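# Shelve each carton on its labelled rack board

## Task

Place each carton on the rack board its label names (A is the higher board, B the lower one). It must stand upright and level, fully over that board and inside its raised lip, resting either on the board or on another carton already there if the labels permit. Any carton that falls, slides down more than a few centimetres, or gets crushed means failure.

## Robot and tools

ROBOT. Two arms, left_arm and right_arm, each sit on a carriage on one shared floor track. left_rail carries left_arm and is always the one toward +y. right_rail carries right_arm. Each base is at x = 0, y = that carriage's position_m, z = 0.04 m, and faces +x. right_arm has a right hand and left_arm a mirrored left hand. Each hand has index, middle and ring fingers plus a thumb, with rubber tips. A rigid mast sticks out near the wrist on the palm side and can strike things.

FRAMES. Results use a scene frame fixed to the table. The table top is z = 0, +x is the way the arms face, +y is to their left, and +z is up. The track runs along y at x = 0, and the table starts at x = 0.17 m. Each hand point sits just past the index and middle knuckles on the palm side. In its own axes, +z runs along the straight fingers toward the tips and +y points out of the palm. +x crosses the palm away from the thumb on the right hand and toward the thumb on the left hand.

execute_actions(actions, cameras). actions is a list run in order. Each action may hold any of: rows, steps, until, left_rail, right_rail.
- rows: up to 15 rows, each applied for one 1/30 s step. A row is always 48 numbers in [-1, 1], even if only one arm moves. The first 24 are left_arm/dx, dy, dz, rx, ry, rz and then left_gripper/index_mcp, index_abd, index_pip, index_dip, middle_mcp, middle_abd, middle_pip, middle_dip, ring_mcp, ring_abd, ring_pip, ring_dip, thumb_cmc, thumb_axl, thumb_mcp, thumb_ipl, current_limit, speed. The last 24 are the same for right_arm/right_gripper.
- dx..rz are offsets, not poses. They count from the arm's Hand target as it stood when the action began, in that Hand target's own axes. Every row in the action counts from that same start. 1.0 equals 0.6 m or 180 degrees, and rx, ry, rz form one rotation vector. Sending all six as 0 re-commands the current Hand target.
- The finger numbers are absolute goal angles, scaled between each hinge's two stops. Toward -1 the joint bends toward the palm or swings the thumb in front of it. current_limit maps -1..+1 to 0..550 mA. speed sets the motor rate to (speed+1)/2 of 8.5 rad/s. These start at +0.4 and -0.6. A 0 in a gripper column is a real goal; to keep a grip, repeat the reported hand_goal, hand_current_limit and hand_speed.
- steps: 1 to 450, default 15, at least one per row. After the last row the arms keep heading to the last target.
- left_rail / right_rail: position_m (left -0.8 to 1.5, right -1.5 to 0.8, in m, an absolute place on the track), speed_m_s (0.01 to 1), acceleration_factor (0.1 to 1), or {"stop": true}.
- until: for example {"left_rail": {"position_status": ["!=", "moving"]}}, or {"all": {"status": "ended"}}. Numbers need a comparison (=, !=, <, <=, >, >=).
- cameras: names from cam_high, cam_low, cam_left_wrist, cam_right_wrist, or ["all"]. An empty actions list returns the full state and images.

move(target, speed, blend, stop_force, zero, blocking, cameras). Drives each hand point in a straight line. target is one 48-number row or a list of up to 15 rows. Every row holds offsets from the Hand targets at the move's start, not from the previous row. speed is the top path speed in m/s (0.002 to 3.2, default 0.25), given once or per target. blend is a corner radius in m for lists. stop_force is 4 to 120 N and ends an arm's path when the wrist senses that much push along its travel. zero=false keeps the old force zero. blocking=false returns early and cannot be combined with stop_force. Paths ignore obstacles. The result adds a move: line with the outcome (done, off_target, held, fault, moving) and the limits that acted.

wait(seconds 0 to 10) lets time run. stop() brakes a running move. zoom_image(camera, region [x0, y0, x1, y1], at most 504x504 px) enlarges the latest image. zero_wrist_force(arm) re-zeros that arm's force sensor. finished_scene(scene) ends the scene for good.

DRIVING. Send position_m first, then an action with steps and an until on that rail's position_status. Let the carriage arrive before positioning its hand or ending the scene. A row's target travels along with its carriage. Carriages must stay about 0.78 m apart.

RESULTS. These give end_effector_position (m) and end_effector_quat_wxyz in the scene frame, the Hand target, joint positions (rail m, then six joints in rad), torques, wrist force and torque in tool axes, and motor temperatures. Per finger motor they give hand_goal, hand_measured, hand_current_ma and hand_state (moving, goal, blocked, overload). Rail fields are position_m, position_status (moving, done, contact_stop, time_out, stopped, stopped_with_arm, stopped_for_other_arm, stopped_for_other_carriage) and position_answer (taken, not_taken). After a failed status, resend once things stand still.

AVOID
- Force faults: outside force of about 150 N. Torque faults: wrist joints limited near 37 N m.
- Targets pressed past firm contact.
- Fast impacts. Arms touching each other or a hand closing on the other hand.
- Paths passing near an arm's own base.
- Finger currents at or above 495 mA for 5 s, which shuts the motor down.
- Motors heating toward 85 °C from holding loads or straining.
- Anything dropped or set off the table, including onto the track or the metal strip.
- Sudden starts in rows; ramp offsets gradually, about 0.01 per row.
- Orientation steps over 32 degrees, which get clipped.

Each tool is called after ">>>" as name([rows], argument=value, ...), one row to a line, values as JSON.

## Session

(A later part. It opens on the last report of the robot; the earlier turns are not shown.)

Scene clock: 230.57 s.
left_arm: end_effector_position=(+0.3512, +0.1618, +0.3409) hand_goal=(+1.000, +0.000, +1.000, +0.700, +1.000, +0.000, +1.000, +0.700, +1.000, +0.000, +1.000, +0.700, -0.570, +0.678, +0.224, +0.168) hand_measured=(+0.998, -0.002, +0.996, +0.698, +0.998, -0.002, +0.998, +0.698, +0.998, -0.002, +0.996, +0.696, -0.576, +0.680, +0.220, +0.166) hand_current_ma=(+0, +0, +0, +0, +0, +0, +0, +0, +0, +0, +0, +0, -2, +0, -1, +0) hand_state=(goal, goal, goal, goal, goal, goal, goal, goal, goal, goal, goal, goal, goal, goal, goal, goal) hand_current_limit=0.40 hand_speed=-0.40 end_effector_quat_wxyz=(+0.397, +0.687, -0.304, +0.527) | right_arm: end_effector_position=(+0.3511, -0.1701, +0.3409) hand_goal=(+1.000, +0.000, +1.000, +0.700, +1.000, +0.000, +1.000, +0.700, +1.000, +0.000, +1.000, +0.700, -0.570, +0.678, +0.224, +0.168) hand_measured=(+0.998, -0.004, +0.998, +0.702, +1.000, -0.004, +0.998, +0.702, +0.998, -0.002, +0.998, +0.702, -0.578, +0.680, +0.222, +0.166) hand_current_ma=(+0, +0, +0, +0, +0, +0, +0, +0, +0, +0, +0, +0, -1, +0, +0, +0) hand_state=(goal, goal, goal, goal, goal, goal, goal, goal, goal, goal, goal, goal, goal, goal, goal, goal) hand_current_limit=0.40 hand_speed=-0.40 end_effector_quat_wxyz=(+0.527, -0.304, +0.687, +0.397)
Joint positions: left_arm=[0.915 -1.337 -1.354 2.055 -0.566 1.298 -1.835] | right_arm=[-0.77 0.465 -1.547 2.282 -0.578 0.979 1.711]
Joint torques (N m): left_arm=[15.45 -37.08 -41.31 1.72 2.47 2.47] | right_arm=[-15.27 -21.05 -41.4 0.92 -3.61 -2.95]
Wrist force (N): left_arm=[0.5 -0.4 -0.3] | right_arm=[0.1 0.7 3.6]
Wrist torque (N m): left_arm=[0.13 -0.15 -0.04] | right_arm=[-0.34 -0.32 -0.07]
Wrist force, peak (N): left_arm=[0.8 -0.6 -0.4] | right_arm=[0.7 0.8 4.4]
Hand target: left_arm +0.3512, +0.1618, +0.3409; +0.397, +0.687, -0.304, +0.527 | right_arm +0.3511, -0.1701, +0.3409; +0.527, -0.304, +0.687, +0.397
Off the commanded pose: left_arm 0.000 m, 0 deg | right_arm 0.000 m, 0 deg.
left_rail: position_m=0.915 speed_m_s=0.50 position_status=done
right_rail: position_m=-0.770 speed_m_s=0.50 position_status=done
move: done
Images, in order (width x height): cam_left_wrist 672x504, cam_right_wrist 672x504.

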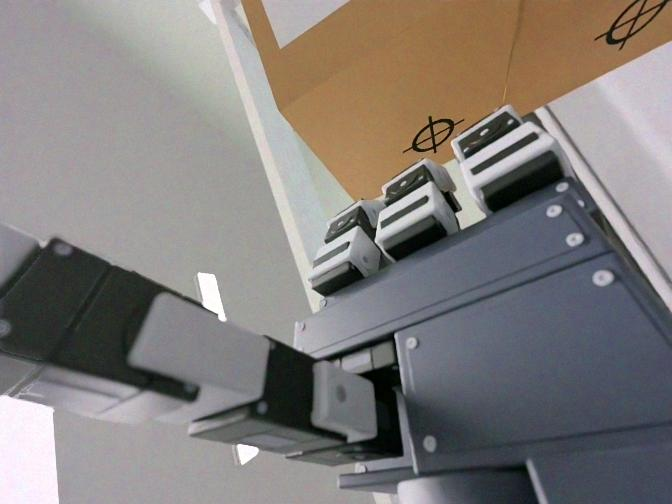

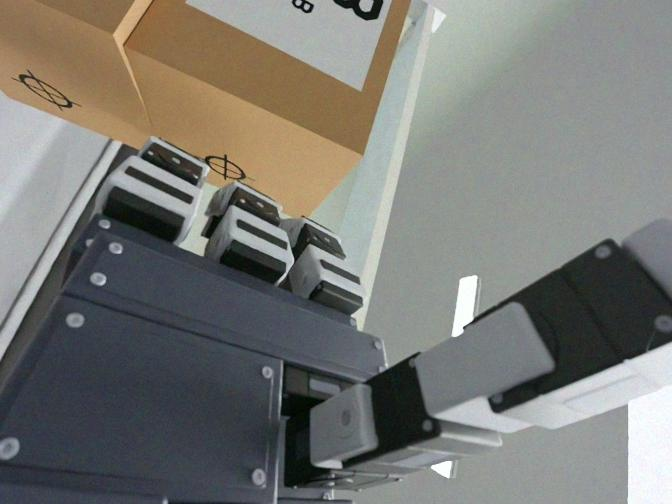

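>>> move(target=[0.0065,-0.0209,0.0121,0,0,0,1,0,1,0.7,1,0,1,0.7,1,0,1,0.7,-0.571,0.678,0.2247,0.1676,0.4,-0.4,-0.0065,-0.0209,0.0121,0,0,0,1,0,1,0.7,1,0,1,0.7,1,0,1,0.7,-0.571,0.678,0.2247,0.1676,0.4,-0.4], speed=0.06, cameras=[])

>>> move(target=[0,0.05,0.0866,0,0,0,1,0,1,0.7,1,0,1,0.7,1,0,1,0.7,-0.571,0.678,0.2247,0.1676,0.4,-0.4,0,0.05,0.0866,0,0,0,1,0,1,0.7,1,0,1,0.7,1,0,1,0.7,-0.571,0.678,0.2247,0.1676,0.4,-0.4], speed=0.015, stop_force=5, cameras=["cam_left_wrist","cam_right_wrist"])

Scene clock: 233.23 s.
left_arm: end_effector_position=(+0.3661, +0.1618, +0.3409) hand_goal=(+1.000, +0.000, +1.000, +0.700, +1.000, +0.000, +1.000, +0.700, +1.000, +0.000, +1.000, +0.700, -0.570, +0.678, +0.224, +0.168) hand_measured=(+0.998, -0.002, +0.996, +0.698, +0.998, -0.002, +0.998, +0.698, +0.998, -0.002, +0.996, +0.696, -0.576, +0.680, +0.220, +0.166) hand_current_ma=(+0, +0, +0, +0, +0, +0, +0, +0, +0, +0, +0, +0, -2, +0, -1, +0) hand_state=(goal, goal, goal, goal, goal, goal, goal, goal, goal, goal, goal, goal, goal, goal, goal, goal) hand_current_limit=0.40 hand_speed=-0.40 end_effector_quat_wxyz=(+0.397, +0.687, -0.304, +0.527) | right_arm: end_effector_position=(+0.3661, -0.1701, +0.3409) hand_goal=(+1.000, +0.000, +1.000, +0.700, +1.000, +0.000, +1.000, +0.700, +1.000, +0.000, +1.000, +0.700, -0.570, +0.678, +0.224, +0.168) hand_measured=(+0.998, -0.004, +0.998, +0.702, +1.000, -0.004, +0.998, +0.702, +0.998, -0.002, +0.998, +0.702, -0.578, +0.680, +0.222, +0.166) hand_current_ma=(+0, +0, +0, +0, +0, +0, +0, +0, +0, +0, +0, +0, -1, +0, +0, +0) hand_state=(goal, goal, goal, goal, goal, goal, goal, goal, goal, goal, goal, goal, goal, goal, goal, goal) hand_current_limit=0.40 hand_speed=-0.40 end_effector_quat_wxyz=(+0.527, -0.304, +0.687, +0.397)
Joint positions: left_arm=[0.915 -1.311 -1.343 2.04 -0.563 1.324 -1.832] | right_arm=[-0.77 0.449 -1.53 2.264 -0.576 0.964 1.708]
Joint torques (N m): left_arm=[13.11 -36.81 -43.14 1.59 2.69 2.65] | right_arm=[-14.99 -23.24 -41.47 0.86 -3.68 -2.89]
Wrist force (N): left_arm=[0.5 -0.2 -0.5] | right_arm=[0.5 0.7 4.3]
Wrist torque (N m): left_arm=[0.17 -0.15 -0.04] | right_arm=[-0.42 -0.40 -0.05]
Wrist force, peak (N): left_arm=[0.6 -0.5 -0.7] | right_arm=[0.4 0.2 4.5]
Hand target: left_arm +0.3662, +0.1618, +0.3409; +0.397, +0.687, -0.304, +0.527 | right_arm +0.3661, -0.1701, +0.3409; +0.527, -0.304, +0.687, +0.397
Off the commanded pose: left_arm 0.000 m, 0 deg | right_arm 0.000 m, 0 deg.
left_rail: position_m=0.915 speed_m_s=0.50 position_status=done
right_rail: position_m=-0.770 speed_m_s=0.50 position_status=done
move: done
No camera images: "cameras" was empty.

Scene clock: 236.83 s.
left_arm: end_effector_position=(+0.3662, +0.1271, +0.3409) hand_goal=(+1.000, +0.000, +1.000, +0.700, +1.000, +0.000, +1.000, +0.700, +1.000, +0.000, +1.000, +0.700, -0.570, +0.678, +0.224, +0.168) hand_measured=(+1.000, +0.000, +1.000, +0.716, +1.000, +0.000, +1.000, +0.702, +0.998, -0.002, +0.998, +0.696, -0.576, +0.680, +0.220, +0.166) hand_current_ma=(+0, +0, +0, +6, +0, +0, +0, +0, +0, +0, +0, +0, -2, +0, -1, +0) hand_state=(goal, goal, goal, goal, goal, goal, goal, goal, goal, goal, goal, goal, goal, goal, goal, goal) hand_current_limit=0.40 hand_speed=-0.40 end_effector_quat_wxyz=(+0.397, +0.687, -0.304, +0.527) | right_arm: end_effector_position=(+0.3661, -0.1349, +0.3409) hand_goal=(+1.000, +0.000, +1.000, +0.700, +1.000, +0.000, +1.000, +0.700, +1.000, +0.000, +1.000, +0.700, -0.570, +0.678, +0.224, +0.168) hand_measured=(+1.000, -0.004, +1.000, +0.702, +1.000, -0.002, +1.000, +0.702, +1.000, -0.002, +1.000, +0.710, -0.578, +0.680, +0.222, +0.166) hand_current_ma=(+0, +0, +0, +0, +0, +0, +0, +0, +0, +0, +0, +2, -1, +0, +0, +0) hand_state=(goal, goal, goal, goal, goal, goal, goal, goal, goal, goal, goal, goal, goal, goal, goal, goal) hand_current_limit=0.40 hand_speed=-0.40 end_effector_quat_wxyz=(+0.527, -0.304, +0.687, +0.397)
Joint positions: left_arm=[0.915 -1.326 -1.3 1.982 -0.548 1.309 -1.834] | right_arm=[-0.77 0.519 -1.487 2.217 -0.578 1.033 1.721]
Joint torques (N m): left_arm=[14.99 -65.63 -25.39 -5.38 1.56 1.87] | right_arm=[-14.02 -50.73 -24.19 -2.99 -2.37 -2.55]
Wrist force (N): left_arm=[0.2 -0.4 -1.5] | right_arm=[0.3 0.4 3.1]
Wrist torque (N m): left_arm=[0.29 -0.04 -0.06] | right_arm=[-0.25 -0.31 -0.26]
Wrist force, peak (N): left_arm=[1.4 0.3 -7.4] | right_arm=[0.2 0.5 4.4]
Hand target: left_arm +0.3662, +0.1271, +0.3409; +0.397, +0.687, -0.304, +0.527 (not the last commanded pose) | right_arm +0.3661, -0.1349, +0.3409; +0.527, -0.304, +0.687, +0.397 (not the last commanded pose)
Off the commanded pose: left_arm 0.025 m, 0 deg | right_arm 0.025 m, 0 deg.
left_rail: position_m=0.915 speed_m_s=0.50 position_status=done
right_rail: position_m=-0.770 speed_m_s=0.50 position_status=done
move: contact (left_arm, right_arm)
Images, in order (width x height): cam_left_wrist 672x504, cam_right_wrist 672x504.

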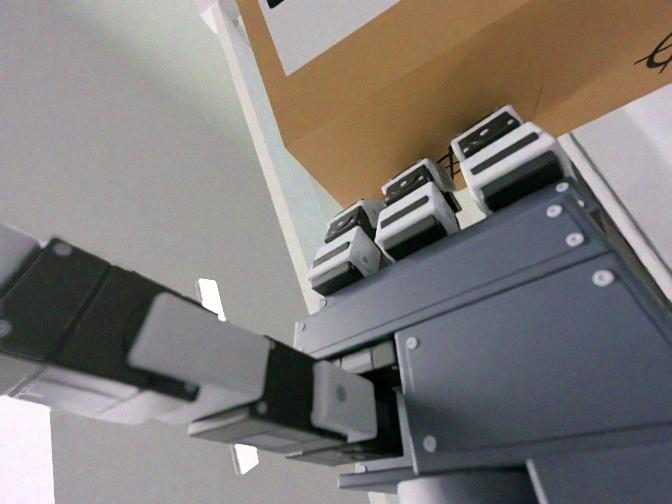

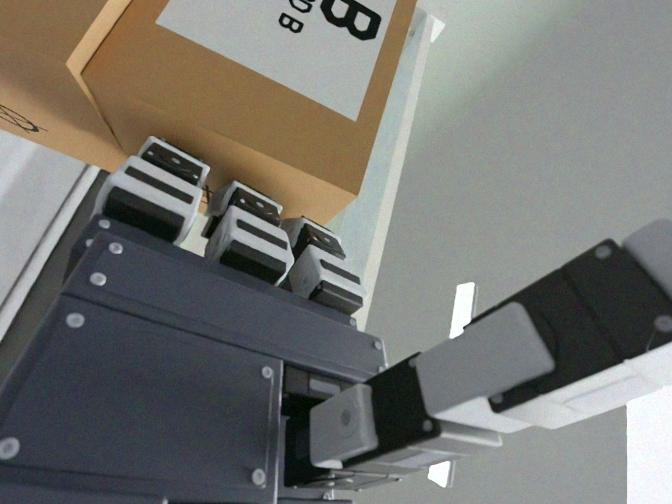

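>>> execute_actions([
  {"rows":[[0,0,0,0,0,0,1,0,1,0.4,1,0,1,0.4,1,0,1,0.4,-0.571,0.678,0.2247,0.1676,-0.3,-0.7,0,0,0,0,0,0,1,0,1,0.4,1,0,1,0.4,1,0,1,0.4,-0.571,0.678,0.2247,0.1676,-0.3,-0.7]],"steps":45},
], cameras=[])

Scene clock: 239.57 s.
left_arm: end_effector_position=(+0.3662, +0.1272, +0.3409) hand_goal=(+1.000, +0.000, +1.000, +0.400, +1.000, +0.000, +1.000, +0.400, +1.000, +0.000, +1.000, +0.400, -0.570, +0.678, +0.224, +0.168) hand_measured=(+1.002, -0.004, +1.000, +0.642, +1.002, -0.004, +1.000, +0.618, +1.000, -0.004, +1.000, +0.604, -0.576, +0.680, +0.220, +0.166) hand_current_ma=(+0, +0, +0, +192, +0, -1, +0, +192, +0, -1, +0, +192, -2, +0, -1, +0) hand_state=(goal, goal, goal, blocked, goal, goal, goal, blocked, goal, goal, goal, blocked, goal, goal, goal, goal) hand_current_limit=-0.30 hand_speed=-0.70 end_effector_quat_wxyz=(+0.397, +0.687, -0.304, +0.527) | right_arm: end_effector_position=(+0.3661, -0.1349, +0.3409) hand_goal=(+1.000, +0.000, +1.000, +0.400, +1.000, +0.000, +1.000, +0.400, +1.000, +0.000, +1.000, +0.400, -0.570, +0.678, +0.224, +0.168) hand_measured=(+1.002, -0.004, +1.000, +0.606, +1.002, -0.004, +1.000, +0.616, +1.002, -0.004, +1.000, +0.628, -0.578, +0.680, +0.222, +0.166) hand_current_ma=(+0, +0, +0, +192, +0, +0, +0, +193, +0, +0, +0, +192, -1, +0, +0, +0) hand_state=(goal, goal, goal, blocked, goal, goal, goal, blocked, goal, goal, goal, blocked, goal, goal, goal, goal) hand_current_limit=-0.30 hand_speed=-0.70 end_effector_quat_wxyz=(+0.527, -0.304, +0.687, +0.397)
Joint positions: left_arm=[0.915 -1.326 -1.3 1.982 -0.548 1.309 -1.834] | right_arm=[-0.77 0.519 -1.487 2.217 -0.578 1.033 1.721]
Joint torques (N m): left_arm=[-27.69 -45.02 -52.46 -5.51 1.79 1.76] | right_arm=[23.04 -39.89 -49.23 -2.11 -2.33 -2.56]
Wrist force (N): left_arm=[0.0 -10.3 -21.3] | right_arm=[0.7 -11.4 -17.6]
Wrist torque (N m): left_arm=[3.92 -0.45 0.22] | right_arm=[3.79 0.27 -0.50]
Wrist force, peak (N): left_arm=[0.1 -10.3 -21.4] | right_arm=[0.8 -11.1 -18.0]
Hand target: left_arm +0.3662, +0.1271, +0.3409; +0.397, +0.687, -0.304, +0.527 | right_arm +0.3661, -0.1349, +0.3409; +0.527, -0.304, +0.687, +0.397
Off the commanded pose: left_arm 0.000 m, 0 deg | right_arm 0.000 m, 0 deg.
left_rail: position_m=0.915 speed_m_s=0.50 position_status=done
right_rail: position_m=-0.770 speed_m_s=0.50 position_status=done
No camera images: "cameras" was empty.

>>> move(target=[0.0161,0.0037,-0.0022,0,0,0,1,0,1,0.4,1,0,1,0.4,1,0,1,0.4,-0.571,0.678,0.2247,0.1676,-0.3,-0.7,-0.0161,0.0037,-0.0022,0,0,0,1,0,1,0.4,1,0,1,0.4,1,0,1,0.4,-0.571,0.678,0.2247,0.1676,-0.3,-0.7], speed=0.02, cameras=["cam_left_wrist","cam_right_wrist"])

Scene clock: 241.60 s.
left_arm: end_effector_position=(+0.3662, +0.1272, +0.3509) hand_goal=(+1.000, +0.000, +1.000, +0.400, +1.000, +0.000, +1.000, +0.400, +1.000, +0.000, +1.000, +0.400, -0.570, +0.678, +0.224, +0.168) hand_measured=(+1.002, -0.050, +1.000, +0.642, +1.002, -0.050, +1.000, +0.618, +1.002, -0.050, +1.000, +0.604, -0.576, +0.680, +0.220, +0.166) hand_current_ma=(+0, -42, +0, +192, +0, -43, +0, +192, +0, -42, +0, +193, -2, +0, -1, +0) hand_state=(goal, blocked, goal, blocked, goal, blocked, goal, blocked, goal, blocked, goal, blocked, goal, goal, goal, goal) hand_current_limit=-0.30 hand_speed=-0.70 end_effector_quat_wxyz=(+0.397, +0.687, -0.304, +0.527) | right_arm: end_effector_position=(+0.3661, -0.1349, +0.3508) hand_goal=(+1.000, +0.000, +1.000, +0.400, +1.000, +0.000, +1.000, +0.400, +1.000, +0.000, +1.000, +0.400, -0.570, +0.678, +0.224, +0.168) hand_measured=(+1.002, -0.056, +1.000, +0.594, +1.002, -0.058, +1.000, +0.602, +1.002, -0.056, +1.000, +0.610, -0.578, +0.680, +0.222, +0.166) hand_current_ma=(+0, -39, +0, +193, +0, -39, +0, +193, +0, -38, +0, +192, -1, +0, +0, +0) hand_state=(goal, blocked, goal, blocked, goal, blocked, goal, blocked, goal, blocked, goal, blocked, goal, goal, goal, goal) hand_current_limit=-0.30 hand_speed=-0.70 end_effector_quat_wxyz=(+0.527, -0.304, +0.687, +0.397)
Joint positions: left_arm=[0.915 -1.326 -1.311 1.975 -0.53 1.309 -1.834] | right_arm=[-0.77 0.519 -1.5 2.208 -0.557 1.033 1.721]
Joint torques (N m): left_arm=[-20.52 -73.08 -58.59 -3.13 3.35 1.63] | right_arm=[6.05 -56.6 -54.84 -2.42 -6.24 -1.29]
Wrist force (N): left_arm=[-6.7 -14.5 -19.6] | right_arm=[8.8 -12.7 -14.8]
Wrist torque (N m): left_arm=[4.13 -1.28 -0.64] | right_arm=[3.59 1.02 0.50]
Wrist force, peak (N): left_arm=[-6.8 -14.9 -19.8] | right_arm=[8.2 -12.6 -15.5]
Hand target: left_arm +0.3662, +0.1272, +0.3509; +0.397, +0.687, -0.304, +0.527 | right_arm +0.3661, -0.1350, +0.3509; +0.527, -0.304, +0.687, +0.397
Off the commanded pose: left_arm 0.000 m, 0 deg | right_arm 0.000 m, 0 deg.
left_rail: position_m=0.915 speed_m_s=0.50 position_status=done
right_rail: position_m=-0.770 speed_m_s=0.50 position_status=done
move: done
Images, in order (width x height): cam_left_wrist 672x504, cam_right_wrist 672x504.

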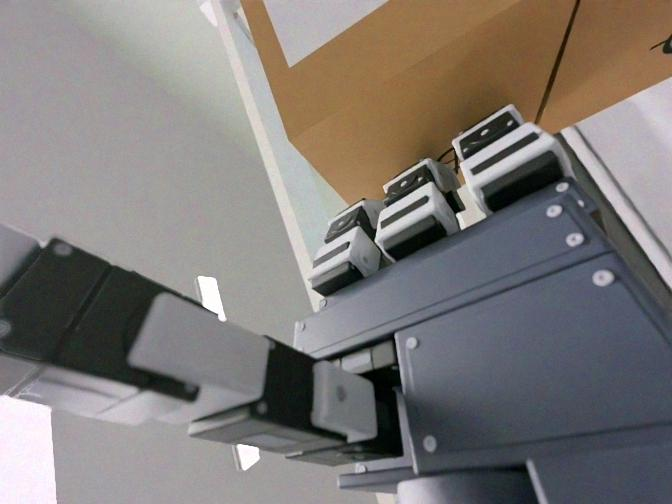

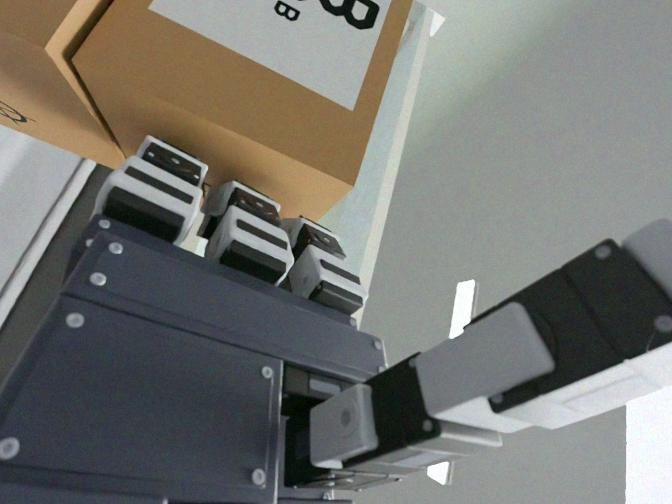

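>>> move(target=[0.1046,0.0243,-0.014,0,0,0,1,0,1,0.4,1,0,1,0.4,1,0,1,0.4,-0.571,0.678,0.2247,0.1676,-0.3,-0.7,-0.1046,0.0243,-0.014,0,0,0,1,0,1,0.4,1,0,1,0.4,1,0,1,0.4,-0.571,0.678,0.2247,0.1676,-0.3,-0.7], speed=0.05, cameras=["cam_left_wrist","cam_right_wrist","cam_high"])

Scene clock: 245.77 s.
left_arm: end_effector_position=(+0.3662, +0.1272, +0.4158) hand_goal=(+1.000, +0.000, +1.000, +0.400, +1.000, +0.000, +1.000, +0.400, +1.000, +0.000, +1.000, +0.400, -0.570, +0.678, +0.224, +0.168) hand_measured=(+1.002, -0.052, +1.000, +0.642, +1.002, -0.052, +1.000, +0.618, +1.002, -0.052, +1.000, +0.604, -0.576, +0.680, +0.220, +0.166) hand_current_ma=(+0, -45, +0, +192, +0, -45, +0, +192, +0, -44, +0, +193, -2, +0, -1, +0) hand_state=(goal, blocked, goal, blocked, goal, blocked, goal, blocked, goal, blocked, goal, blocked, goal, goal, goal, goal) hand_current_limit=-0.30 hand_speed=-0.70 end_effector_quat_wxyz=(+0.397, +0.687, -0.304, +0.527) | right_arm: end_effector_position=(+0.3661, -0.1349, +0.4158) hand_goal=(+1.000, +0.000, +1.000, +0.400, +1.000, +0.000, +1.000, +0.400, +1.000, +0.000, +1.000, +0.400, -0.570, +0.678, +0.224, +0.168) hand_measured=(+1.002, -0.058, +1.000, +0.594, +1.002, -0.058, +1.000, +0.600, +1.002, -0.058, +1.000, +0.608, -0.578, +0.680, +0.222, +0.166) hand_current_ma=(+0, -41, +0, +192, +0, -42, +0, +192, +0, -41, +0, +192, -1, +0, +0, +0) hand_state=(goal, blocked, goal, blocked, goal, blocked, goal, blocked, goal, blocked, goal, blocked, goal, goal, goal, goal) hand_current_limit=-0.30 hand_speed=-0.70 end_effector_quat_wxyz=(+0.527, -0.304, +0.687, +0.397)
Joint positions: left_arm=[0.915 -1.326 -1.376 1.92 -0.411 1.309 -1.834] | right_arm=[-0.77 0.519 -1.577 2.147 -0.418 1.033 1.721]
Joint torques (N m): left_arm=[-7.84 -66.2 -60.7 -3.07 3.97 1.16] | right_arm=[19.02 -53.17 -58.21 -2.55 -1.17 -1.72]
Wrist force (N): left_arm=[-6.7 -15.0 -20.5] | right_arm=[8.3 -12.9 -15.6]
Wrist torque (N m): left_arm=[4.26 -1.29 -0.65] | right_arm=[3.74 1.07 0.44]
Wrist force, peak (N): left_arm=[-6.9 -15.2 -20.6] | right_arm=[9.3 -13.7 -15.4]
Hand target: left_arm +0.3661, +0.1272, +0.4159; +0.397, +0.687, -0.304, +0.527 | right_arm +0.3661, -0.1349, +0.4159; +0.527, -0.304, +0.687, +0.397
Off the commanded pose: left_arm 0.000 m, 0 deg | right_arm 0.000 m, 0 deg.
left_rail: position_m=0.915 speed_m_s=0.50 position_status=done
right_rail: position_m=-0.770 speed_m_s=0.50 position_status=done
move: done
Images, in order (width x height): cam_high 672x504, cam_left_wrist 672x504, cam_right_wrist 672x504.

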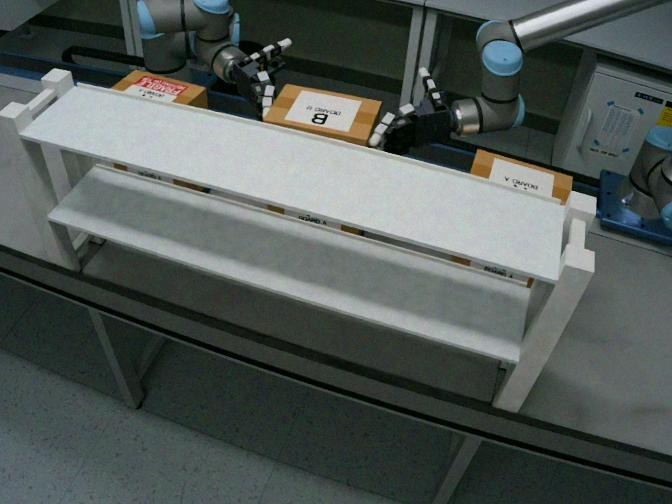

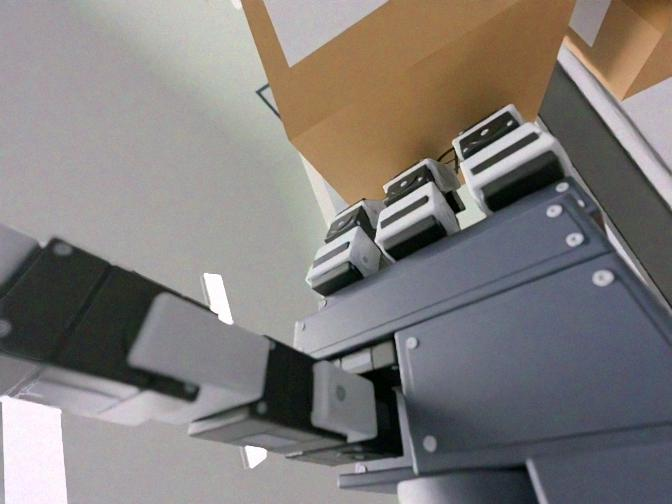

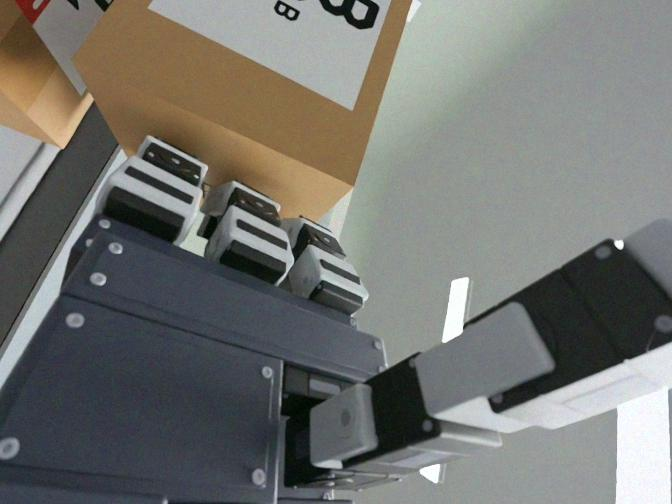

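>>> move([
  [-0.1046,-0.0243,0.014,0,0,0,1,0,1,0.4,1,0,1,0.4,1,0,1,0.4,-0.571,0.678,0.2247,0.1676,-0.3,-0.7,0.1046,-0.0243,0.014,0,0,0,1,0,1,0.4,1,0,1,0.4,1,0,1,0.4,-0.571,0.678,0.2247,0.1676,-0.3,-0.7],
  [-0.1207,-0.028,0.0162,0,0,0,1,0,1,0.4,1,0,1,0.4,1,0,1,0.4,-0.571,0.678,0.2247,0.1676,-0.3,-0.7,0.1207,-0.028,0.0162,0,0,0,1,0,1,0.4,1,0,1,0.4,1,0,1,0.4,-0.571,0.678,0.2247,0.1676,-0.3,-0.7],
], speed=[0.05, 0.01], cameras=[])

Scene clock: 263.83 s.
left_arm: end_effector_position=(+0.3662, +0.1271, +0.3409) hand_goal=(+1.000, +0.000, +1.000, +0.400, +1.000, +0.000, +1.000, +0.400, +1.000, +0.000, +1.000, +0.400, -0.570, +0.678, +0.224, +0.168) hand_measured=(+1.002, -0.002, +1.002, +0.642, +1.002, -0.002, +1.002, +0.618, +1.002, -0.002, +1.000, +0.604, -0.576, +0.680, +0.220, +0.166) hand_current_ma=(+0, +0, +0, +192, +0, +0, +0, +192, +0, +0, +0, +192, -2, +0, -1, +0) hand_state=(goal, goal, goal, blocked, goal, goal, goal, blocked, goal, goal, goal, blocked, goal, goal, goal, goal) hand_current_limit=-0.30 hand_speed=-0.70 end_effector_quat_wxyz=(+0.397, +0.687, -0.304, +0.527) | right_arm: end_effector_position=(+0.3661, -0.1349, +0.3409) hand_goal=(+1.000, +0.000, +1.000, +0.400, +1.000, +0.000, +1.000, +0.400, +1.000, +0.000, +1.000, +0.400, -0.570, +0.678, +0.224, +0.168) hand_measured=(+1.002, -0.006, +1.000, +0.588, +1.002, -0.004, +1.000, +0.596, +1.002, -0.006, +1.002, +0.604, -0.578, +0.680, +0.222, +0.166) hand_current_ma=(+0, +0, +0, +193, +0, +0, +0, +193, +0, +0, +0, +192, -1, +0, +0, +0) hand_state=(goal, goal, goal, blocked, goal, goal, goal, blocked, goal, goal, goal, blocked, goal, goal, goal, goal) hand_current_limit=-0.30 hand_speed=-0.70 end_effector_quat_wxyz=(+0.527, -0.304, +0.687, +0.397)
Joint positions: left_arm=[0.915 -1.326 -1.3 1.982 -0.548 1.309 -1.834] | right_arm=[-0.77 0.519 -1.487 2.217 -0.578 1.033 1.721]
Joint torques (N m): left_arm=[-14.02 -36.85 -39.43 -11.66 7.17 1.42] | right_arm=[25.63 -24.77 -33.6 -7.1 -3.28 2.76]
Wrist force (N): left_arm=[1.2 -13.6 -29.9] | right_arm=[-0.4 -10.5 -25.1]
Wrist torque (N m): left_arm=[5.51 -0.74 0.27] | right_arm=[4.86 0.57 -0.48]
Wrist force, peak (N): left_arm=[1.1 -14.1 -30.0] | right_arm=[0.1 -10.8 -25.4]
Hand target: left_arm +0.3662, +0.1271, +0.3409; +0.397, +0.687, -0.304, +0.527 | right_arm +0.3661, -0.1349, +0.3409; +0.527, -0.304, +0.687, +0.397
Off the commanded pose: left_arm 0.000 m, 0 deg | right_arm 0.000 m, 0 deg.
left_rail: position_m=0.915 speed_m_s=0.50 position_status=done
right_rail: position_m=-0.770 speed_m_s=0.50 position_status=done
move: done
No camera images: "cameras" was empty.

>>> move([
  [0,-0.025,-0.0433,0,0,0,1,0,1,0.9,1,0,1,0.9,1,0,1,0.9,-0.571,0.678,0.2247,0.1676,0,-0.6,0,-0.025,-0.0433,0,0,0,1,0,1,0.9,1,0,1,0.9,1,0,1,0.9,-0.571,0.678,0.2247,0.1676,0,-0.6],
  [-0.0518,0.1423,-0.14,0,0,0,1,0,1,0.9,1,0,1,0.9,1,0,1,0.9,-0.571,0.678,0.2247,0.1676,0,-0.6,0.0518,0.1423,-0.14,0,0,0,1,0,1,0.9,1,0,1,0.9,1,0,1,0.9,-0.571,0.678,0.2247,0.1676,0,-0.6],
  [0.399,0.2468,-0.2003,0,0,0,1,0,1,0.9,1,0,1,0.9,1,0,1,0.9,-0.571,0.678,0.2247,0.1676,0,-0.6,-0.399,0.2468,-0.2003,0,0,0,1,0,1,0.9,1,0,1,0.9,1,0,1,0.9,-0.571,0.678,0.2247,0.1676,0,-0.6],
], speed=[0.06, 0.15, 0.25], blend=[0, 0.02, 0], cameras=["cam_left_wrist","cam_right_wrist"])

Scene clock: 269.10 s.
left_arm: end_effector_position=(+0.2462, +0.1572, +0.6209) hand_goal=(+1.000, +0.000, +1.000, +0.900, +1.000, +0.000, +1.000, +0.900, +1.000, +0.000, +1.000, +0.900, -0.570, +0.678, +0.224, +0.168) hand_measured=(+1.000, -0.002, +1.000, +0.898, +1.000, -0.004, +1.000, +0.898, +1.000, -0.004, +1.000, +0.896, -0.578, +0.680, +0.220, +0.166) hand_current_ma=(+0, +0, +0, +0, +0, +0, +0, +0, +0, +0, +0, +0, -2, +0, -1, +0) hand_state=(goal, goal, goal, goal, goal, goal, goal, goal, goal, goal, goal, goal, goal, goal, goal, goal) hand_current_limit=0.00 hand_speed=-0.60 end_effector_quat_wxyz=(+0.397, +0.687, -0.304, +0.527) | right_arm: end_effector_position=(+0.2461, -0.1650, +0.6209) hand_goal=(+1.000, +0.000, +1.000, +0.900, +1.000, +0.000, +1.000, +0.900, +1.000, +0.000, +1.000, +0.900, -0.570, +0.678, +0.224, +0.168) hand_measured=(+1.000, -0.004, +1.000, +0.896, +1.000, -0.004, +1.000, +0.898, +1.000, -0.004, +1.000, +0.898, -0.578, +0.680, +0.222, +0.166) hand_current_ma=(+0, +0, +0, +0, +0, +0, +0, +0, +0, +0, +0, +0, -1, +0, +0, +0) hand_state=(goal, goal, goal, goal, goal, goal, goal, goal, goal, goal, goal, goal, goal, goal, goal, goal) hand_current_limit=0.00 hand_speed=-0.60 end_effector_quat_wxyz=(+0.527, -0.304, +0.687, +0.397)
Joint positions: left_arm=[0.915 -1.535 -1.631 1.81 -0.034 1.102 -1.865] | right_arm=[-0.77 0.615 -1.889 2.015 0.017 1.128 1.737]
Joint torques (N m): left_arm=[-18.1 -42.4 -52.16 2.39 -1.97 -2.47] | right_arm=[-10.48 -3.5 -52.24 0.73 -0.49 -2.66]
Wrist force (N): left_arm=[0.0 1.2 -0.7] | right_arm=[-1.0 0.0 4.0]
Wrist torque (N m): left_arm=[0.37 -0.10 0.17] | right_arm=[-0.45 -0.20 -0.39]
Wrist force, peak (N): left_arm=[1.1 -14.2 -30.5] | right_arm=[0.2 -11.4 -25.5]
Hand target: left_arm +0.2462, +0.1572, +0.6209; +0.397, +0.687, -0.304, +0.527 | right_arm +0.2462, -0.1650, +0.6209; +0.527, -0.304, +0.687, +0.397
Off the commanded pose: left_arm 0.000 m, 0 deg | right_arm 0.000 m, 0 deg.
left_rail: position_m=0.915 speed_m_s=0.50 position_status=done
right_rail: position_m=-0.770 speed_m_s=0.50 position_status=done
move: done
Images, in order (width x height): cam_left_wrist 672x504, cam_right_wrist 672x504.

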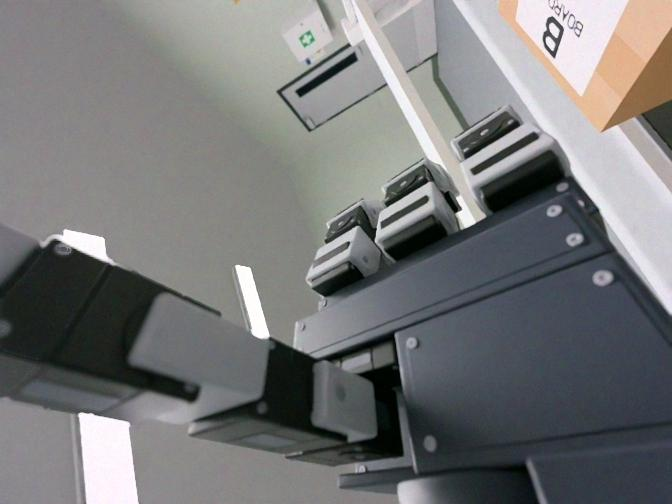

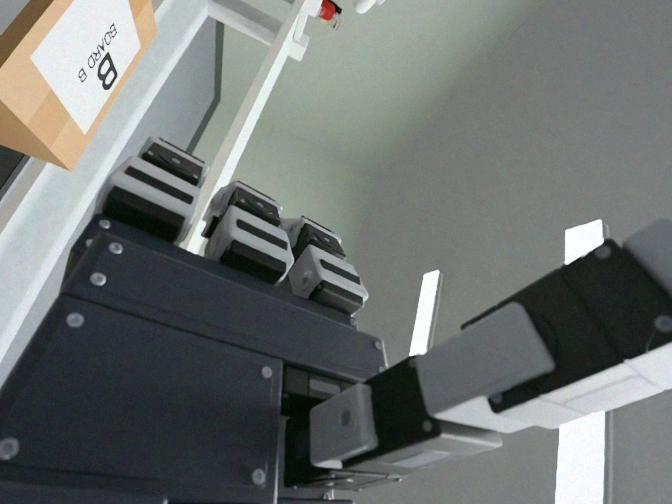

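>>> execute_actions([
  {"left_rail":{"position_m":1.05},"steps":120,"until":{"left_rail":{"position_status":["!=","moving"]}}},
], cameras=[])

>>> move(target=[-0.178,-0.3812,-0.4303,0,0,0,1,0,1,0.7,1,0,1,0.7,1,0,1,0.7,-0.571,0.678,0.2247,0.1676,0,-0.6,0.178,0.2972,0.7445,0,0,0,1,0,1,0.7,1,0,1,0.7,1,0,1,0.7,-0.571,0.678,0.2247,0.1676,0,-0.6], speed=0.25, cameras=["cam_left_wrist","cam_right_wrist"])

Scene clock: 271.17 s.
left_arm: end_effector_position=(+0.2462, +0.2922, +0.6209) hand_goal=(+1.000, +0.000, +1.000, +0.900, +1.000, +0.000, +1.000, +0.900, +1.000, +0.000, +1.000, +0.900, -0.570, +0.678, +0.224, +0.168) hand_measured=(+1.000, -0.002, +1.000, +0.898, +1.000, -0.004, +1.000, +0.898, +1.000, -0.004, +1.000, +0.896, -0.578, +0.680, +0.222, +0.166) hand_current_ma=(+0, +0, +0, +0, +0, +0, +0, +0, +0, +0, +0, +0, -2, +0, -1, +0) hand_state=(goal, goal, goal, goal, goal, goal, goal, goal, goal, goal, goal, goal, goal, goal, goal, goal) hand_current_limit=0.00 hand_speed=-0.60 end_effector_quat_wxyz=(+0.397, +0.687, -0.304, +0.527) | right_arm: end_effector_position=(+0.2462, -0.1650, +0.6209) hand_goal=(+1.000, +0.000, +1.000, +0.900, +1.000, +0.000, +1.000, +0.900, +1.000, +0.000, +1.000, +0.900, -0.570, +0.678, +0.224, +0.168) hand_measured=(+1.000, -0.004, +1.000, +0.896, +1.000, -0.004, +1.000, +0.898, +1.000, -0.004, +1.000, +0.898, -0.578, +0.680, +0.222, +0.166) hand_current_ma=(+0, +0, +0, +0, +0, +0, +0, +0, +0, +0, +0, +0, -1, +0, +0, +0) hand_state=(goal, goal, goal, goal, goal, goal, goal, goal, goal, goal, goal, goal, goal, goal, goal, goal) hand_current_limit=0.00 hand_speed=-0.60 end_effector_quat_wxyz=(+0.527, -0.304, +0.687, +0.397)
Joint positions: left_arm=[1.05 -1.535 -1.631 1.81 -0.034 1.102 -1.865] | right_arm=[-0.77 0.615 -1.888 2.015 0.017 1.128 1.737]
Joint torques (N m): left_arm=[-10.7 -30.7 -43.07 0.2 1.21 -2.45] | right_arm=[3.48 -3.71 -52.17 0.69 2.61 -2.61]
Wrist force (N): left_arm=[0.2 1.0 -0.2] | right_arm=[-0.5 -0.2 3.6]
Wrist torque (N m): left_arm=[0.29 -0.11 0.19] | right_arm=[-0.45 -0.25 -0.35]
Wrist force, peak (N): left_arm=[-0.2 1.8 0.9] | right_arm=[-0.7 0.0 4.3]
Hand target: left_arm +0.2462, +0.2922, +0.6209; +0.397, +0.687, -0.304, +0.527 | right_arm +0.2462, -0.1650, +0.6209; +0.527, -0.304, +0.687, +0.397
Off the commanded pose: left_arm 0.000 m, 0 deg | right_arm 0.000 m, 0 deg.
left_rail: position_m=1.050 speed_m_s=0.50 position_status=done
right_rail: position_m=-0.770 speed_m_s=0.50 position_status=done
No camera images: "cameras" was empty.

Scene clock: 273.77 s.
left_arm: end_effector_position=(+0.2852, +0.6301, +0.4999) hand_goal=(+1.000, +0.000, +1.000, +0.700, +1.000, +0.000, +1.000, +0.700, +1.000, +0.000, +1.000, +0.700, -0.570, +0.678, +0.224, +0.168) hand_measured=(+1.000, -0.002, +1.000, +0.702, +1.000, -0.004, +1.000, +0.702, +1.000, -0.004, +1.000, +0.704, -0.578, +0.680, +0.222, +0.166) hand_current_ma=(+0, +0, +0, +0, +0, +0, +0, +0, +0, +0, +0, +0, -2, +0, +0, +0) hand_state=(goal, goal, goal, goal, goal, goal, goal, goal, goal, goal, goal, goal, goal, goal, goal, goal) hand_current_limit=0.00 hand_speed=-0.60 end_effector_quat_wxyz=(+0.397, +0.687, -0.304, +0.527) | right_arm: end_effector_position=(+0.2851, +0.3110, +0.4999) hand_goal=(+1.000, +0.000, +1.000, +0.700, +1.000, +0.000, +1.000, +0.700, +1.000, +0.000, +1.000, +0.700, -0.570, +0.678, +0.224, +0.168) hand_measured=(+1.000, -0.004, +1.000, +0.704, +1.000, -0.004, +1.000, +0.702, +1.000, -0.004, +1.000, +0.702, -0.578, +0.680, +0.222, +0.166) hand_current_ma=(+0, +0, +0, +0, +0, +0, +0, +0, +0, +0, +0, +0, -1, +0, +0, +0) hand_state=(goal, goal, goal, goal, goal, goal, goal, goal, goal, goal, goal, goal, goal, goal, goal, goal) hand_current_limit=0.00 hand_speed=-0.60 end_effector_quat_wxyz=(+0.527, -0.304, +0.687, +0.397)
Joint positions: left_arm=[1.05 -1.278 -2.112 2.353 -0.108 1.357 -1.827] | right_arm=[-0.77 1.093 -1.056 1.312 -0.126 1.601 1.803]
Joint torques (N m): left_arm=[14.14 -9.95 -32.21 1.76 2.25 2.52] | right_arm=[11.84 -73.41 -51.12 0.49 3.59 3.37]
Wrist force (N): left_arm=[0.1 0.7 -0.6] | right_arm=[-0.9 0.0 3.9]
Wrist torque (N m): left_arm=[0.29 -0.09 -0.08] | right_arm=[-0.47 -0.23 -0.37]
Wrist force, peak (N): left_arm=[0.2 2.4 0.5] | right_arm=[0.3 0.8 5.3]
Hand target: left_arm +0.2852, +0.6302, +0.4999; +0.397, +0.687, -0.304, +0.527 | right_arm +0.2851, +0.3110, +0.4999; +0.527, -0.304, +0.687, +0.397
Off the commanded pose: left_arm 0.000 m, 0 deg | right_arm 0.000 m, 0 deg.
left_rail: position_m=1.050 speed_m_s=0.50 position_status=done
right_rail: position_m=-0.770 speed_m_s=0.50 position_status=done
move: done
Images, in order (width x height): cam_left_wrist 672x504, cam_right_wrist 672x504.

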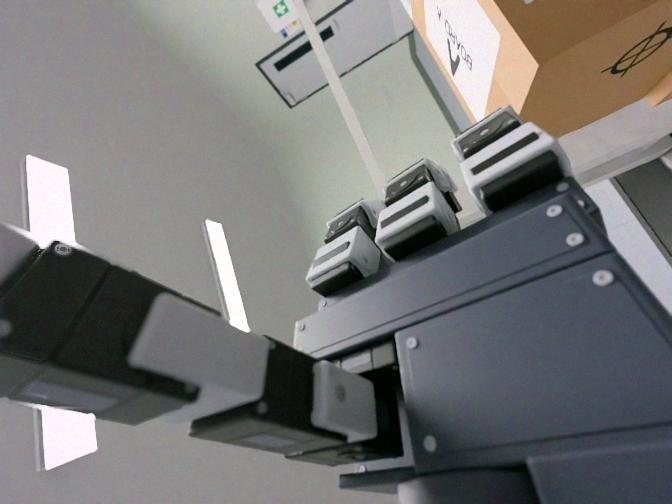

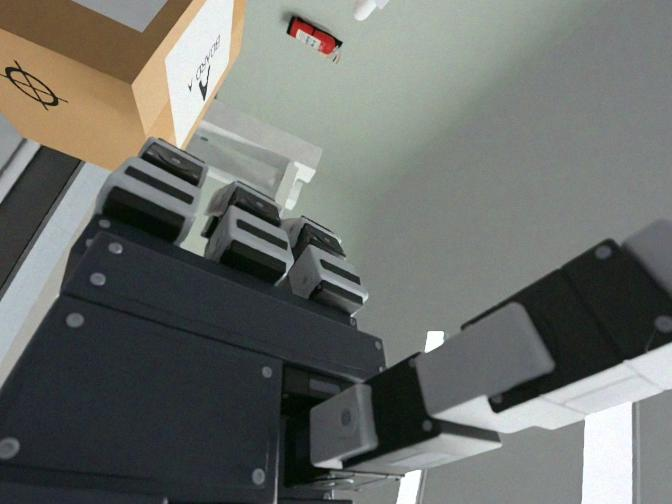

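>>> zoom_image(camera="cam_right_wrist", region=[0, 0, 252, 189])

>>> zoom_image(camera="cam_left_wrist", region=[420, 0, 672, 189])

Scaled by 2.000 from the camera's 672x504 image, which has a finer 960x720 frame.

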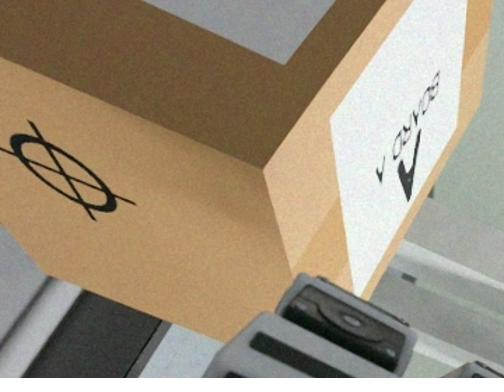

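Scaled by 2.000 from the camera's 672x504 image, which has a finer 960x720 frame.

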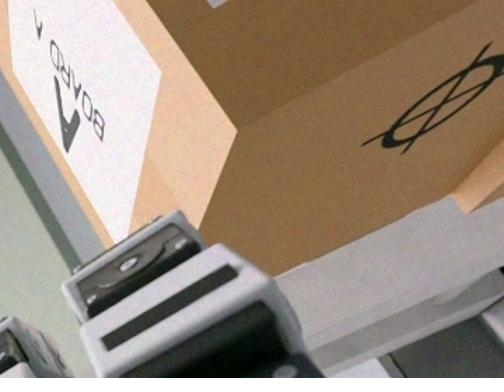

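>>> move([
  [-0.263,-0.0087,0.005,0,0,0,1,0,1,0.7,1,0,1,0.7,1,0,1,0.7,-0.571,0.678,0.2247,0.1676,0,-0.6,0.263,-0.0087,0.005,0,0,0,1,0,1,0.7,1,0,1,0.7,1,0,1,0.7,-0.571,0.678,0.2247,0.1676,0,-0.6],
  [-0.2388,-0.0868,0.05,0,0,0,1,0,1,0.7,1,0,1,0.7,1,0,1,0.7,-0.571,0.678,0.2247,0.1676,0,-0.6,0.2388,-0.0868,0.05,0,0,0,1,0,1,0.7,1,0,1,0.7,1,0,1,0.7,-0.571,0.678,0.2247,0.1676,0,-0.6],
], speed=[0.15, 0.08], cameras=["cam_left_wrist","cam_right_wrist"])

Scene clock: 279.07 s.
left_arm: end_effector_position=(+0.3062, +0.6302, +0.3459) hand_goal=(+1.000, +0.000, +1.000, +0.700, +1.000, +0.000, +1.000, +0.700, +1.000, +0.000, +1.000, +0.700, -0.570, +0.678, +0.224, +0.168) hand_measured=(+1.000, -0.002, +1.000, +0.702, +1.000, -0.004, +1.000, +0.702, +1.000, -0.004, +1.000, +0.704, -0.578, +0.680, +0.222, +0.166) hand_current_ma=(+0, +0, +0, +0, +0, +0, +0, +0, +0, +0, +0, +0, -2, +0, +0, +0) hand_state=(goal, goal, goal, goal, goal, goal, goal, goal, goal, goal, goal, goal, goal, goal, goal, goal) hand_current_limit=0.00 hand_speed=-0.60 end_effector_quat_wxyz=(+0.397, +0.687, -0.304, +0.527) | right_arm: end_effector_position=(+0.3061, +0.3110, +0.3459) hand_goal=(+1.000, +0.000, +1.000, +0.700, +1.000, +0.000, +1.000, +0.700, +1.000, +0.000, +1.000, +0.700, -0.570, +0.678, +0.224, +0.168) hand_measured=(+1.000, -0.004, +1.000, +0.704, +1.000, -0.004, +1.000, +0.702, +1.000, -0.004, +1.000, +0.702, -0.578, +0.680, +0.222, +0.166) hand_current_ma=(+0, +0, +0, +0, +0, +0, +0, +0, +0, +0, +0, +0, -1, +0, +0, +0) hand_state=(goal, goal, goal, goal, goal, goal, goal, goal, goal, goal, goal, goal, goal, goal, goal, goal) hand_current_limit=0.00 hand_speed=-0.60 end_effector_quat_wxyz=(+0.527, -0.304, +0.687, +0.397)
Joint positions: left_arm=[1.05 -1.193 -1.893 2.544 -0.52 1.441 -1.816] | right_arm=[-0.77 1.071 -0.955 1.437 -0.353 1.579 1.8]
Joint torques (N m): left_arm=[13.85 8.58 -42.38 -5.42 2.69 2.6] | right_arm=[-14.72 -75.99 -47.72 0.61 -3.37 -2.56]
Wrist force (N): left_arm=[0.2 0.7 -0.5] | right_arm=[-0.9 -0.6 3.9]
Wrist torque (N m): left_arm=[0.27 -0.10 -0.10] | right_arm=[-0.54 -0.23 -0.37]
Wrist force, peak (N): left_arm=[-0.7 2.1 -1.1] | right_arm=[-0.6 -0.2 4.7]
Hand target: left_arm +0.3062, +0.6302, +0.3459; +0.397, +0.687, -0.304, +0.527 | right_arm +0.3061, +0.3110, +0.3459; +0.527, -0.304, +0.687, +0.397
Off the commanded pose: left_arm 0.000 m, 0 deg | right_arm 0.000 m, 0 deg.
left_rail: position_m=1.050 speed_m_s=0.50 position_status=done
right_rail: position_m=-0.770 speed_m_s=0.50 position_status=done
move: done
Images, in order (width x height): cam_left_wrist 672x504, cam_right_wrist 672x504.

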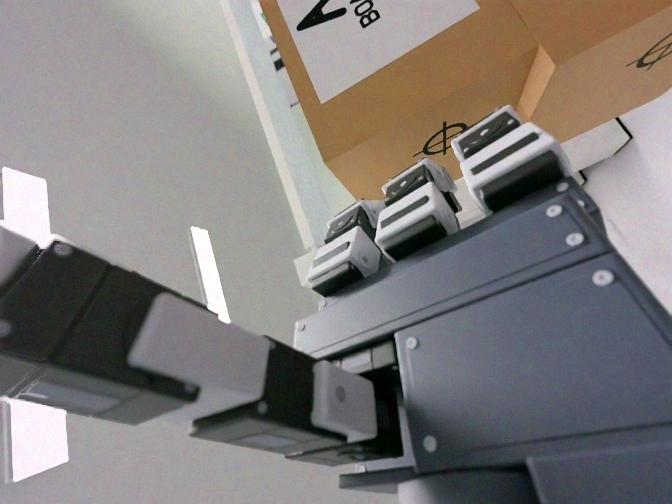

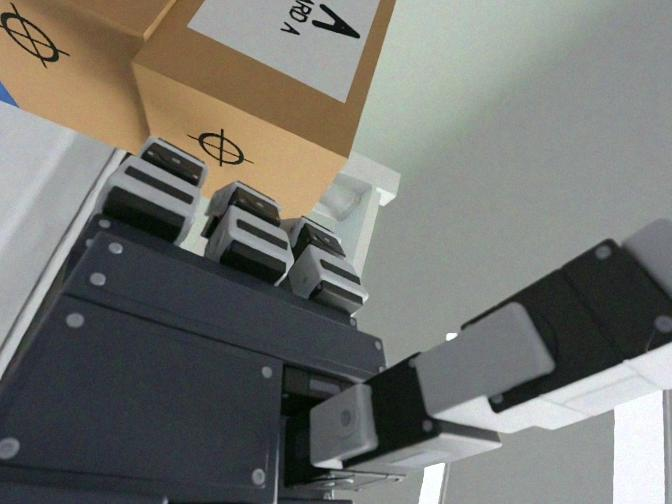

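>>> move(target=[0,0.05,0.0866,0,0,0,1,0,1,0.7,1,0,1,0.7,1,0,1,0.7,-0.571,0.678,0.2247,0.1676,0,-0.6,0,0.05,0.0866,0,0,0,1,0,1,0.7,1,0,1,0.7,1,0,1,0.7,-0.571,0.678,0.2247,0.1676,0,-0.6], speed=0.02, stop_force=5, cameras=[])

Scene clock: 282.67 s.
left_arm: end_effector_position=(+0.3062, +0.6004, +0.3459) hand_goal=(+1.000, +0.000, +1.000, +0.700, +1.000, +0.000, +1.000, +0.700, +1.000, +0.000, +1.000, +0.700, -0.570, +0.678, +0.224, +0.168) hand_measured=(+1.000, -0.004, +1.000, +0.702, +1.000, -0.006, +1.000, +0.702, +1.000, -0.006, +1.000, +0.706, -0.578, +0.680, +0.222, +0.166) hand_current_ma=(+0, +0, +0, +0, +0, -1, +0, +0, +0, -1, +0, +1, -2, +0, +0, +0) hand_state=(goal, goal, goal, goal, goal, goal, goal, goal, goal, goal, goal, goal, goal, goal, goal, goal) hand_current_limit=0.00 hand_speed=-0.60 end_effector_quat_wxyz=(+0.397, +0.687, -0.304, +0.527) | right_arm: end_effector_position=(+0.3061, +0.3414, +0.3459) hand_goal=(+1.000, +0.000, +1.000, +0.700, +1.000, +0.000, +1.000, +0.700, +1.000, +0.000, +1.000, +0.700, -0.570, +0.678, +0.224, +0.168) hand_measured=(+1.000, -0.004, +1.000, +0.710, +1.000, -0.004, +1.000, +0.702, +1.000, -0.004, +1.000, +0.702, -0.578, +0.680, +0.222, +0.166) hand_current_ma=(+0, +0, +0, +2, +0, +0, +0, +0, +0, +0, +0, +0, -1, +0, +0, +0) hand_state=(goal, goal, goal, goal, goal, goal, goal, goal, goal, goal, goal, goal, goal, goal, goal, goal) hand_current_limit=0.00 hand_speed=-0.60 end_effector_quat_wxyz=(+0.527, -0.304, +0.687, +0.397)
Joint positions: left_arm=[1.05 -1.234 -1.846 2.515 -0.538 1.4 -1.821] | right_arm=[-0.77 1.088 -0.911 1.361 -0.321 1.596 1.802]
Joint torques (N m): left_arm=[15.34 -21.86 -25.16 1.79 1.6 1.93] | right_arm=[-15.51 -104.47 -30.76 -3.81 -2.22 -2.51]
Wrist force (N): left_arm=[-0.1 0.7 -0.6] | right_arm=[-1.1 0.0 2.4]
Wrist torque (N m): left_arm=[0.31 -0.11 -0.12] | right_arm=[-0.32 -0.21 -0.38]
Wrist force, peak (N): left_arm=[0.0 -1.1 -6.7] | right_arm=[-0.6 -0.1 4.4]
Hand target: left_arm +0.3062, +0.6004, +0.3459; +0.397, +0.687, -0.304, +0.527 (not the last commanded pose) | right_arm +0.3061, +0.3414, +0.3459; +0.527, -0.304, +0.687, +0.397 (not the last commanded pose)
Off the commanded pose: left_arm 0.030 m, 0 deg | right_arm 0.030 m, 0 deg.
left_rail: position_m=1.050 speed_m_s=0.50 position_status=done
right_rail: position_m=-0.770 speed_m_s=0.50 position_status=done
move: contact (left_arm, right_arm)
No camera images: "cameras" was empty.

>>> execute_actions([
  {"rows":[[0,0,0,0,0,0,1,0,1,0.4,1,0,1,0.4,1,0,1,0.4,-0.571,0.678,0.2247,0.1676,-0.2,-0.7,0,0,0,0,0,0,1,0,1,0.4,1,0,1,0.4,1,0,1,0.4,-0.571,0.678,0.2247,0.1676,-0.2,-0.7]],"steps":40},
], cameras=[])

>>> move(target=[0.0322,0.0075,-0.0043,0,0,0,1,0,1,0.4,1,0,1,0.4,1,0,1,0.4,-0.571,0.678,0.2247,0.1676,-0.2,-0.7,-0.0322,0.0075,-0.0043,0,0,0,1,0,1,0.4,1,0,1,0.4,1,0,1,0.4,-0.571,0.678,0.2247,0.1676,-0.2,-0.7], speed=0.03, cameras=["cam_left_wrist","cam_right_wrist"])

Scene clock: 284.90 s.
left_arm: end_effector_position=(+0.3062, +0.6004, +0.3459) hand_goal=(+1.000, +0.000, +1.000, +0.400, +1.000, +0.000, +1.000, +0.400, +1.000, +0.000, +1.000, +0.400, -0.570, +0.678, +0.224, +0.168) hand_measured=(+1.002, -0.002, +1.000, +0.640, +1.002, -0.004, +1.000, +0.642, +1.002, -0.004, +1.000, +0.650, -0.578, +0.680, +0.222, +0.166) hand_current_ma=(+0, +0, +0, +220, +0, +0, +0, +220, +0, +0, +0, +220, -2, +0, +0, +0) hand_state=(goal, goal, goal, blocked, goal, goal, goal, blocked, goal, goal, goal, blocked, goal, goal, goal, goal) hand_current_limit=-0.20 hand_speed=-0.70 end_effector_quat_wxyz=(+0.397, +0.687, -0.304, +0.527) | right_arm: end_effector_position=(+0.3061, +0.3414, +0.3459) hand_goal=(+1.000, +0.000, +1.000, +0.400, +1.000, +0.000, +1.000, +0.400, +1.000, +0.000, +1.000, +0.400, -0.570, +0.678, +0.224, +0.168) hand_measured=(+1.002, -0.004, +1.000, +0.650, +1.002, -0.006, +1.000, +0.636, +1.002, -0.006, +1.000, +0.622, -0.578, +0.680, +0.222, +0.166) hand_current_ma=(+0, +0, +0, +220, +0, +0, +0, +220, +0, +0, +0, +220, -1, +0, +0, +0) hand_state=(goal, goal, goal, blocked, goal, goal, goal, blocked, goal, goal, goal, blocked, goal, goal, goal, goal) hand_current_limit=-0.20 hand_speed=-0.70 end_effector_quat_wxyz=(+0.527, -0.304, +0.687, +0.397)
Joint positions: left_arm=[1.05 -1.234 -1.846 2.515 -0.538 1.4 -1.821] | right_arm=[-0.77 1.088 -0.911 1.361 -0.321 1.596 1.802]
Joint torques (N m): left_arm=[-27.14 -11.83 -51.87 -8.42 1.72 1.88] | right_arm=[22.32 -92.51 -57.68 -3.92 -2.2 -2.42]
Wrist force (N): left_arm=[0.5 -11.9 -20.2] | right_arm=[-1.1 -12.9 -17.9]
Wrist torque (N m): left_arm=[4.06 -0.52 0.19] | right_arm=[3.83 0.16 -0.79]
Wrist force, peak (N): left_arm=[-0.2 -12.1 -20.5] | right_arm=[-1.2 -12.9 -17.9]
Hand target: left_arm +0.3062, +0.6004, +0.3459; +0.397, +0.687, -0.304, +0.527 | right_arm +0.3061, +0.3414, +0.3459; +0.527, -0.304, +0.687, +0.397
Off the commanded pose: left_arm 0.000 m, 0 deg | right_arm 0.000 m, 0 deg.
left_rail: position_m=1.050 speed_m_s=0.50 position_status=done
right_rail: position_m=-0.770 speed_m_s=0.50 position_status=done
No camera images: "cameras" was empty.

Scene clock: 285.93 s.
left_arm: end_effector_position=(+0.3061, +0.6004, +0.3659) hand_goal=(+1.000, +0.000, +1.000, +0.400, +1.000, +0.000, +1.000, +0.400, +1.000, +0.000, +1.000, +0.400, -0.570, +0.678, +0.224, +0.168) hand_measured=(+1.002, -0.050, +1.000, +0.640, +1.002, -0.052, +1.000, +0.642, +1.002, -0.052, +1.000, +0.650, -0.578, +0.680, +0.222, +0.166) hand_current_ma=(+0, -43, +0, +220, +0, -45, +0, +220, +0, -45, +0, +220, -2, +0, +0, +0) hand_state=(goal, blocked, goal, blocked, goal, blocked, goal, blocked, goal, blocked, goal, blocked, goal, goal, goal, goal) hand_current_limit=-0.20 hand_speed=-0.70 end_effector_quat_wxyz=(+0.397, +0.687, -0.304, +0.527) | right_arm: end_effector_position=(+0.3061, +0.3414, +0.3659) hand_goal=(+1.000, +0.000, +1.000, +0.400, +1.000, +0.000, +1.000, +0.400, +1.000, +0.000, +1.000, +0.400, -0.570, +0.678, +0.224, +0.168) hand_measured=(+1.002, -0.058, +1.000, +0.640, +1.002, -0.058, +1.000, +0.624, +1.002, -0.056, +1.000, +0.608, -0.578, +0.680, +0.222, +0.166) hand_current_ma=(+0, -39, +0, +220, +0, -40, +0, +220, +0, -38, +0, +220, -1, +0, +0, +0) hand_state=(goal, blocked, goal, blocked, goal, blocked, goal, blocked, goal, blocked, goal, blocked, goal, goal, goal, goal) hand_current_limit=-0.20 hand_speed=-0.70 end_effector_quat_wxyz=(+0.527, -0.304, +0.687, +0.397)
Joint positions: left_arm=[1.05 -1.234 -1.878 2.492 -0.482 1.4 -1.821] | right_arm=[-0.77 1.088 -0.925 1.347 -0.293 1.596 1.802]
Joint torques (N m): left_arm=[-29.25 -22.28 -59.28 -4.23 1.77 1.31] | right_arm=[23.46 -114.24 -64.98 -4.15 -0.98 -2.2]
Wrist force (N): left_arm=[-7.1 -13.7 -20.8] | right_arm=[6.9 -14.0 -15.3]
Wrist torque (N m): left_arm=[4.40 -1.37 -0.77] | right_arm=[3.67 1.01 0.20]
Wrist force, peak (N): left_arm=[-6.5 -14.2 -21.5] | right_arm=[7.5 -14.1 -15.8]
Hand target: left_arm +0.3062, +0.6004, +0.3659; +0.397, +0.687, -0.304, +0.527 | right_arm +0.3061, +0.3414, +0.3659; +0.527, -0.304, +0.687, +0.397
Off the commanded pose: left_arm 0.000 m, 0 deg | right_arm 0.000 m, 0 deg.
left_rail: position_m=1.050 speed_m_s=0.50 position_status=done
right_rail: position_m=-0.770 speed_m_s=0.50 position_status=done
move: done
Images, in order (width x height): cam_left_wrist 672x504, cam_right_wrist 672x504.

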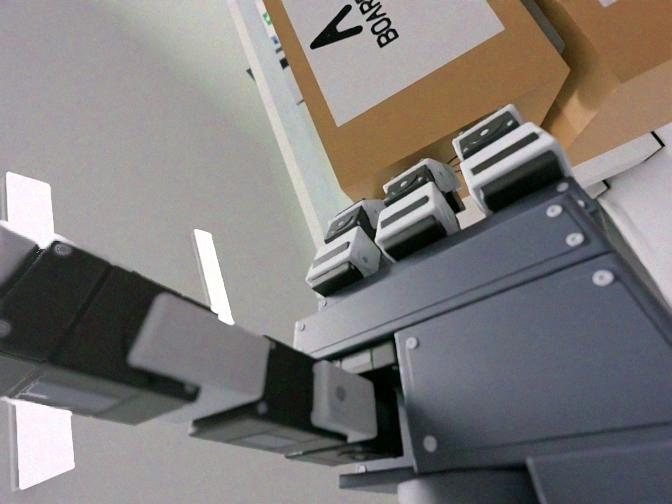

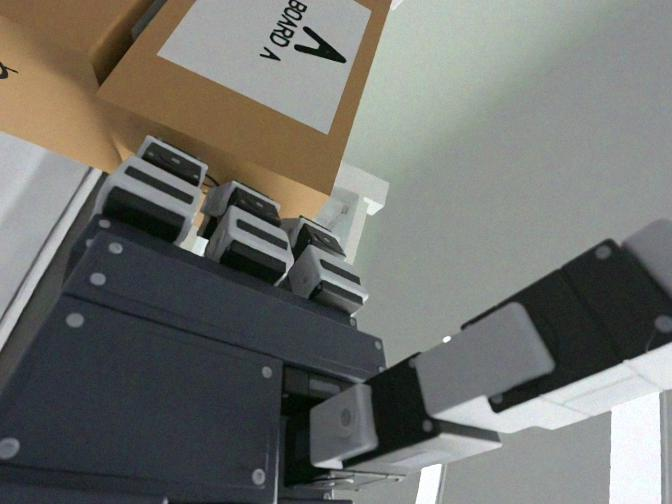

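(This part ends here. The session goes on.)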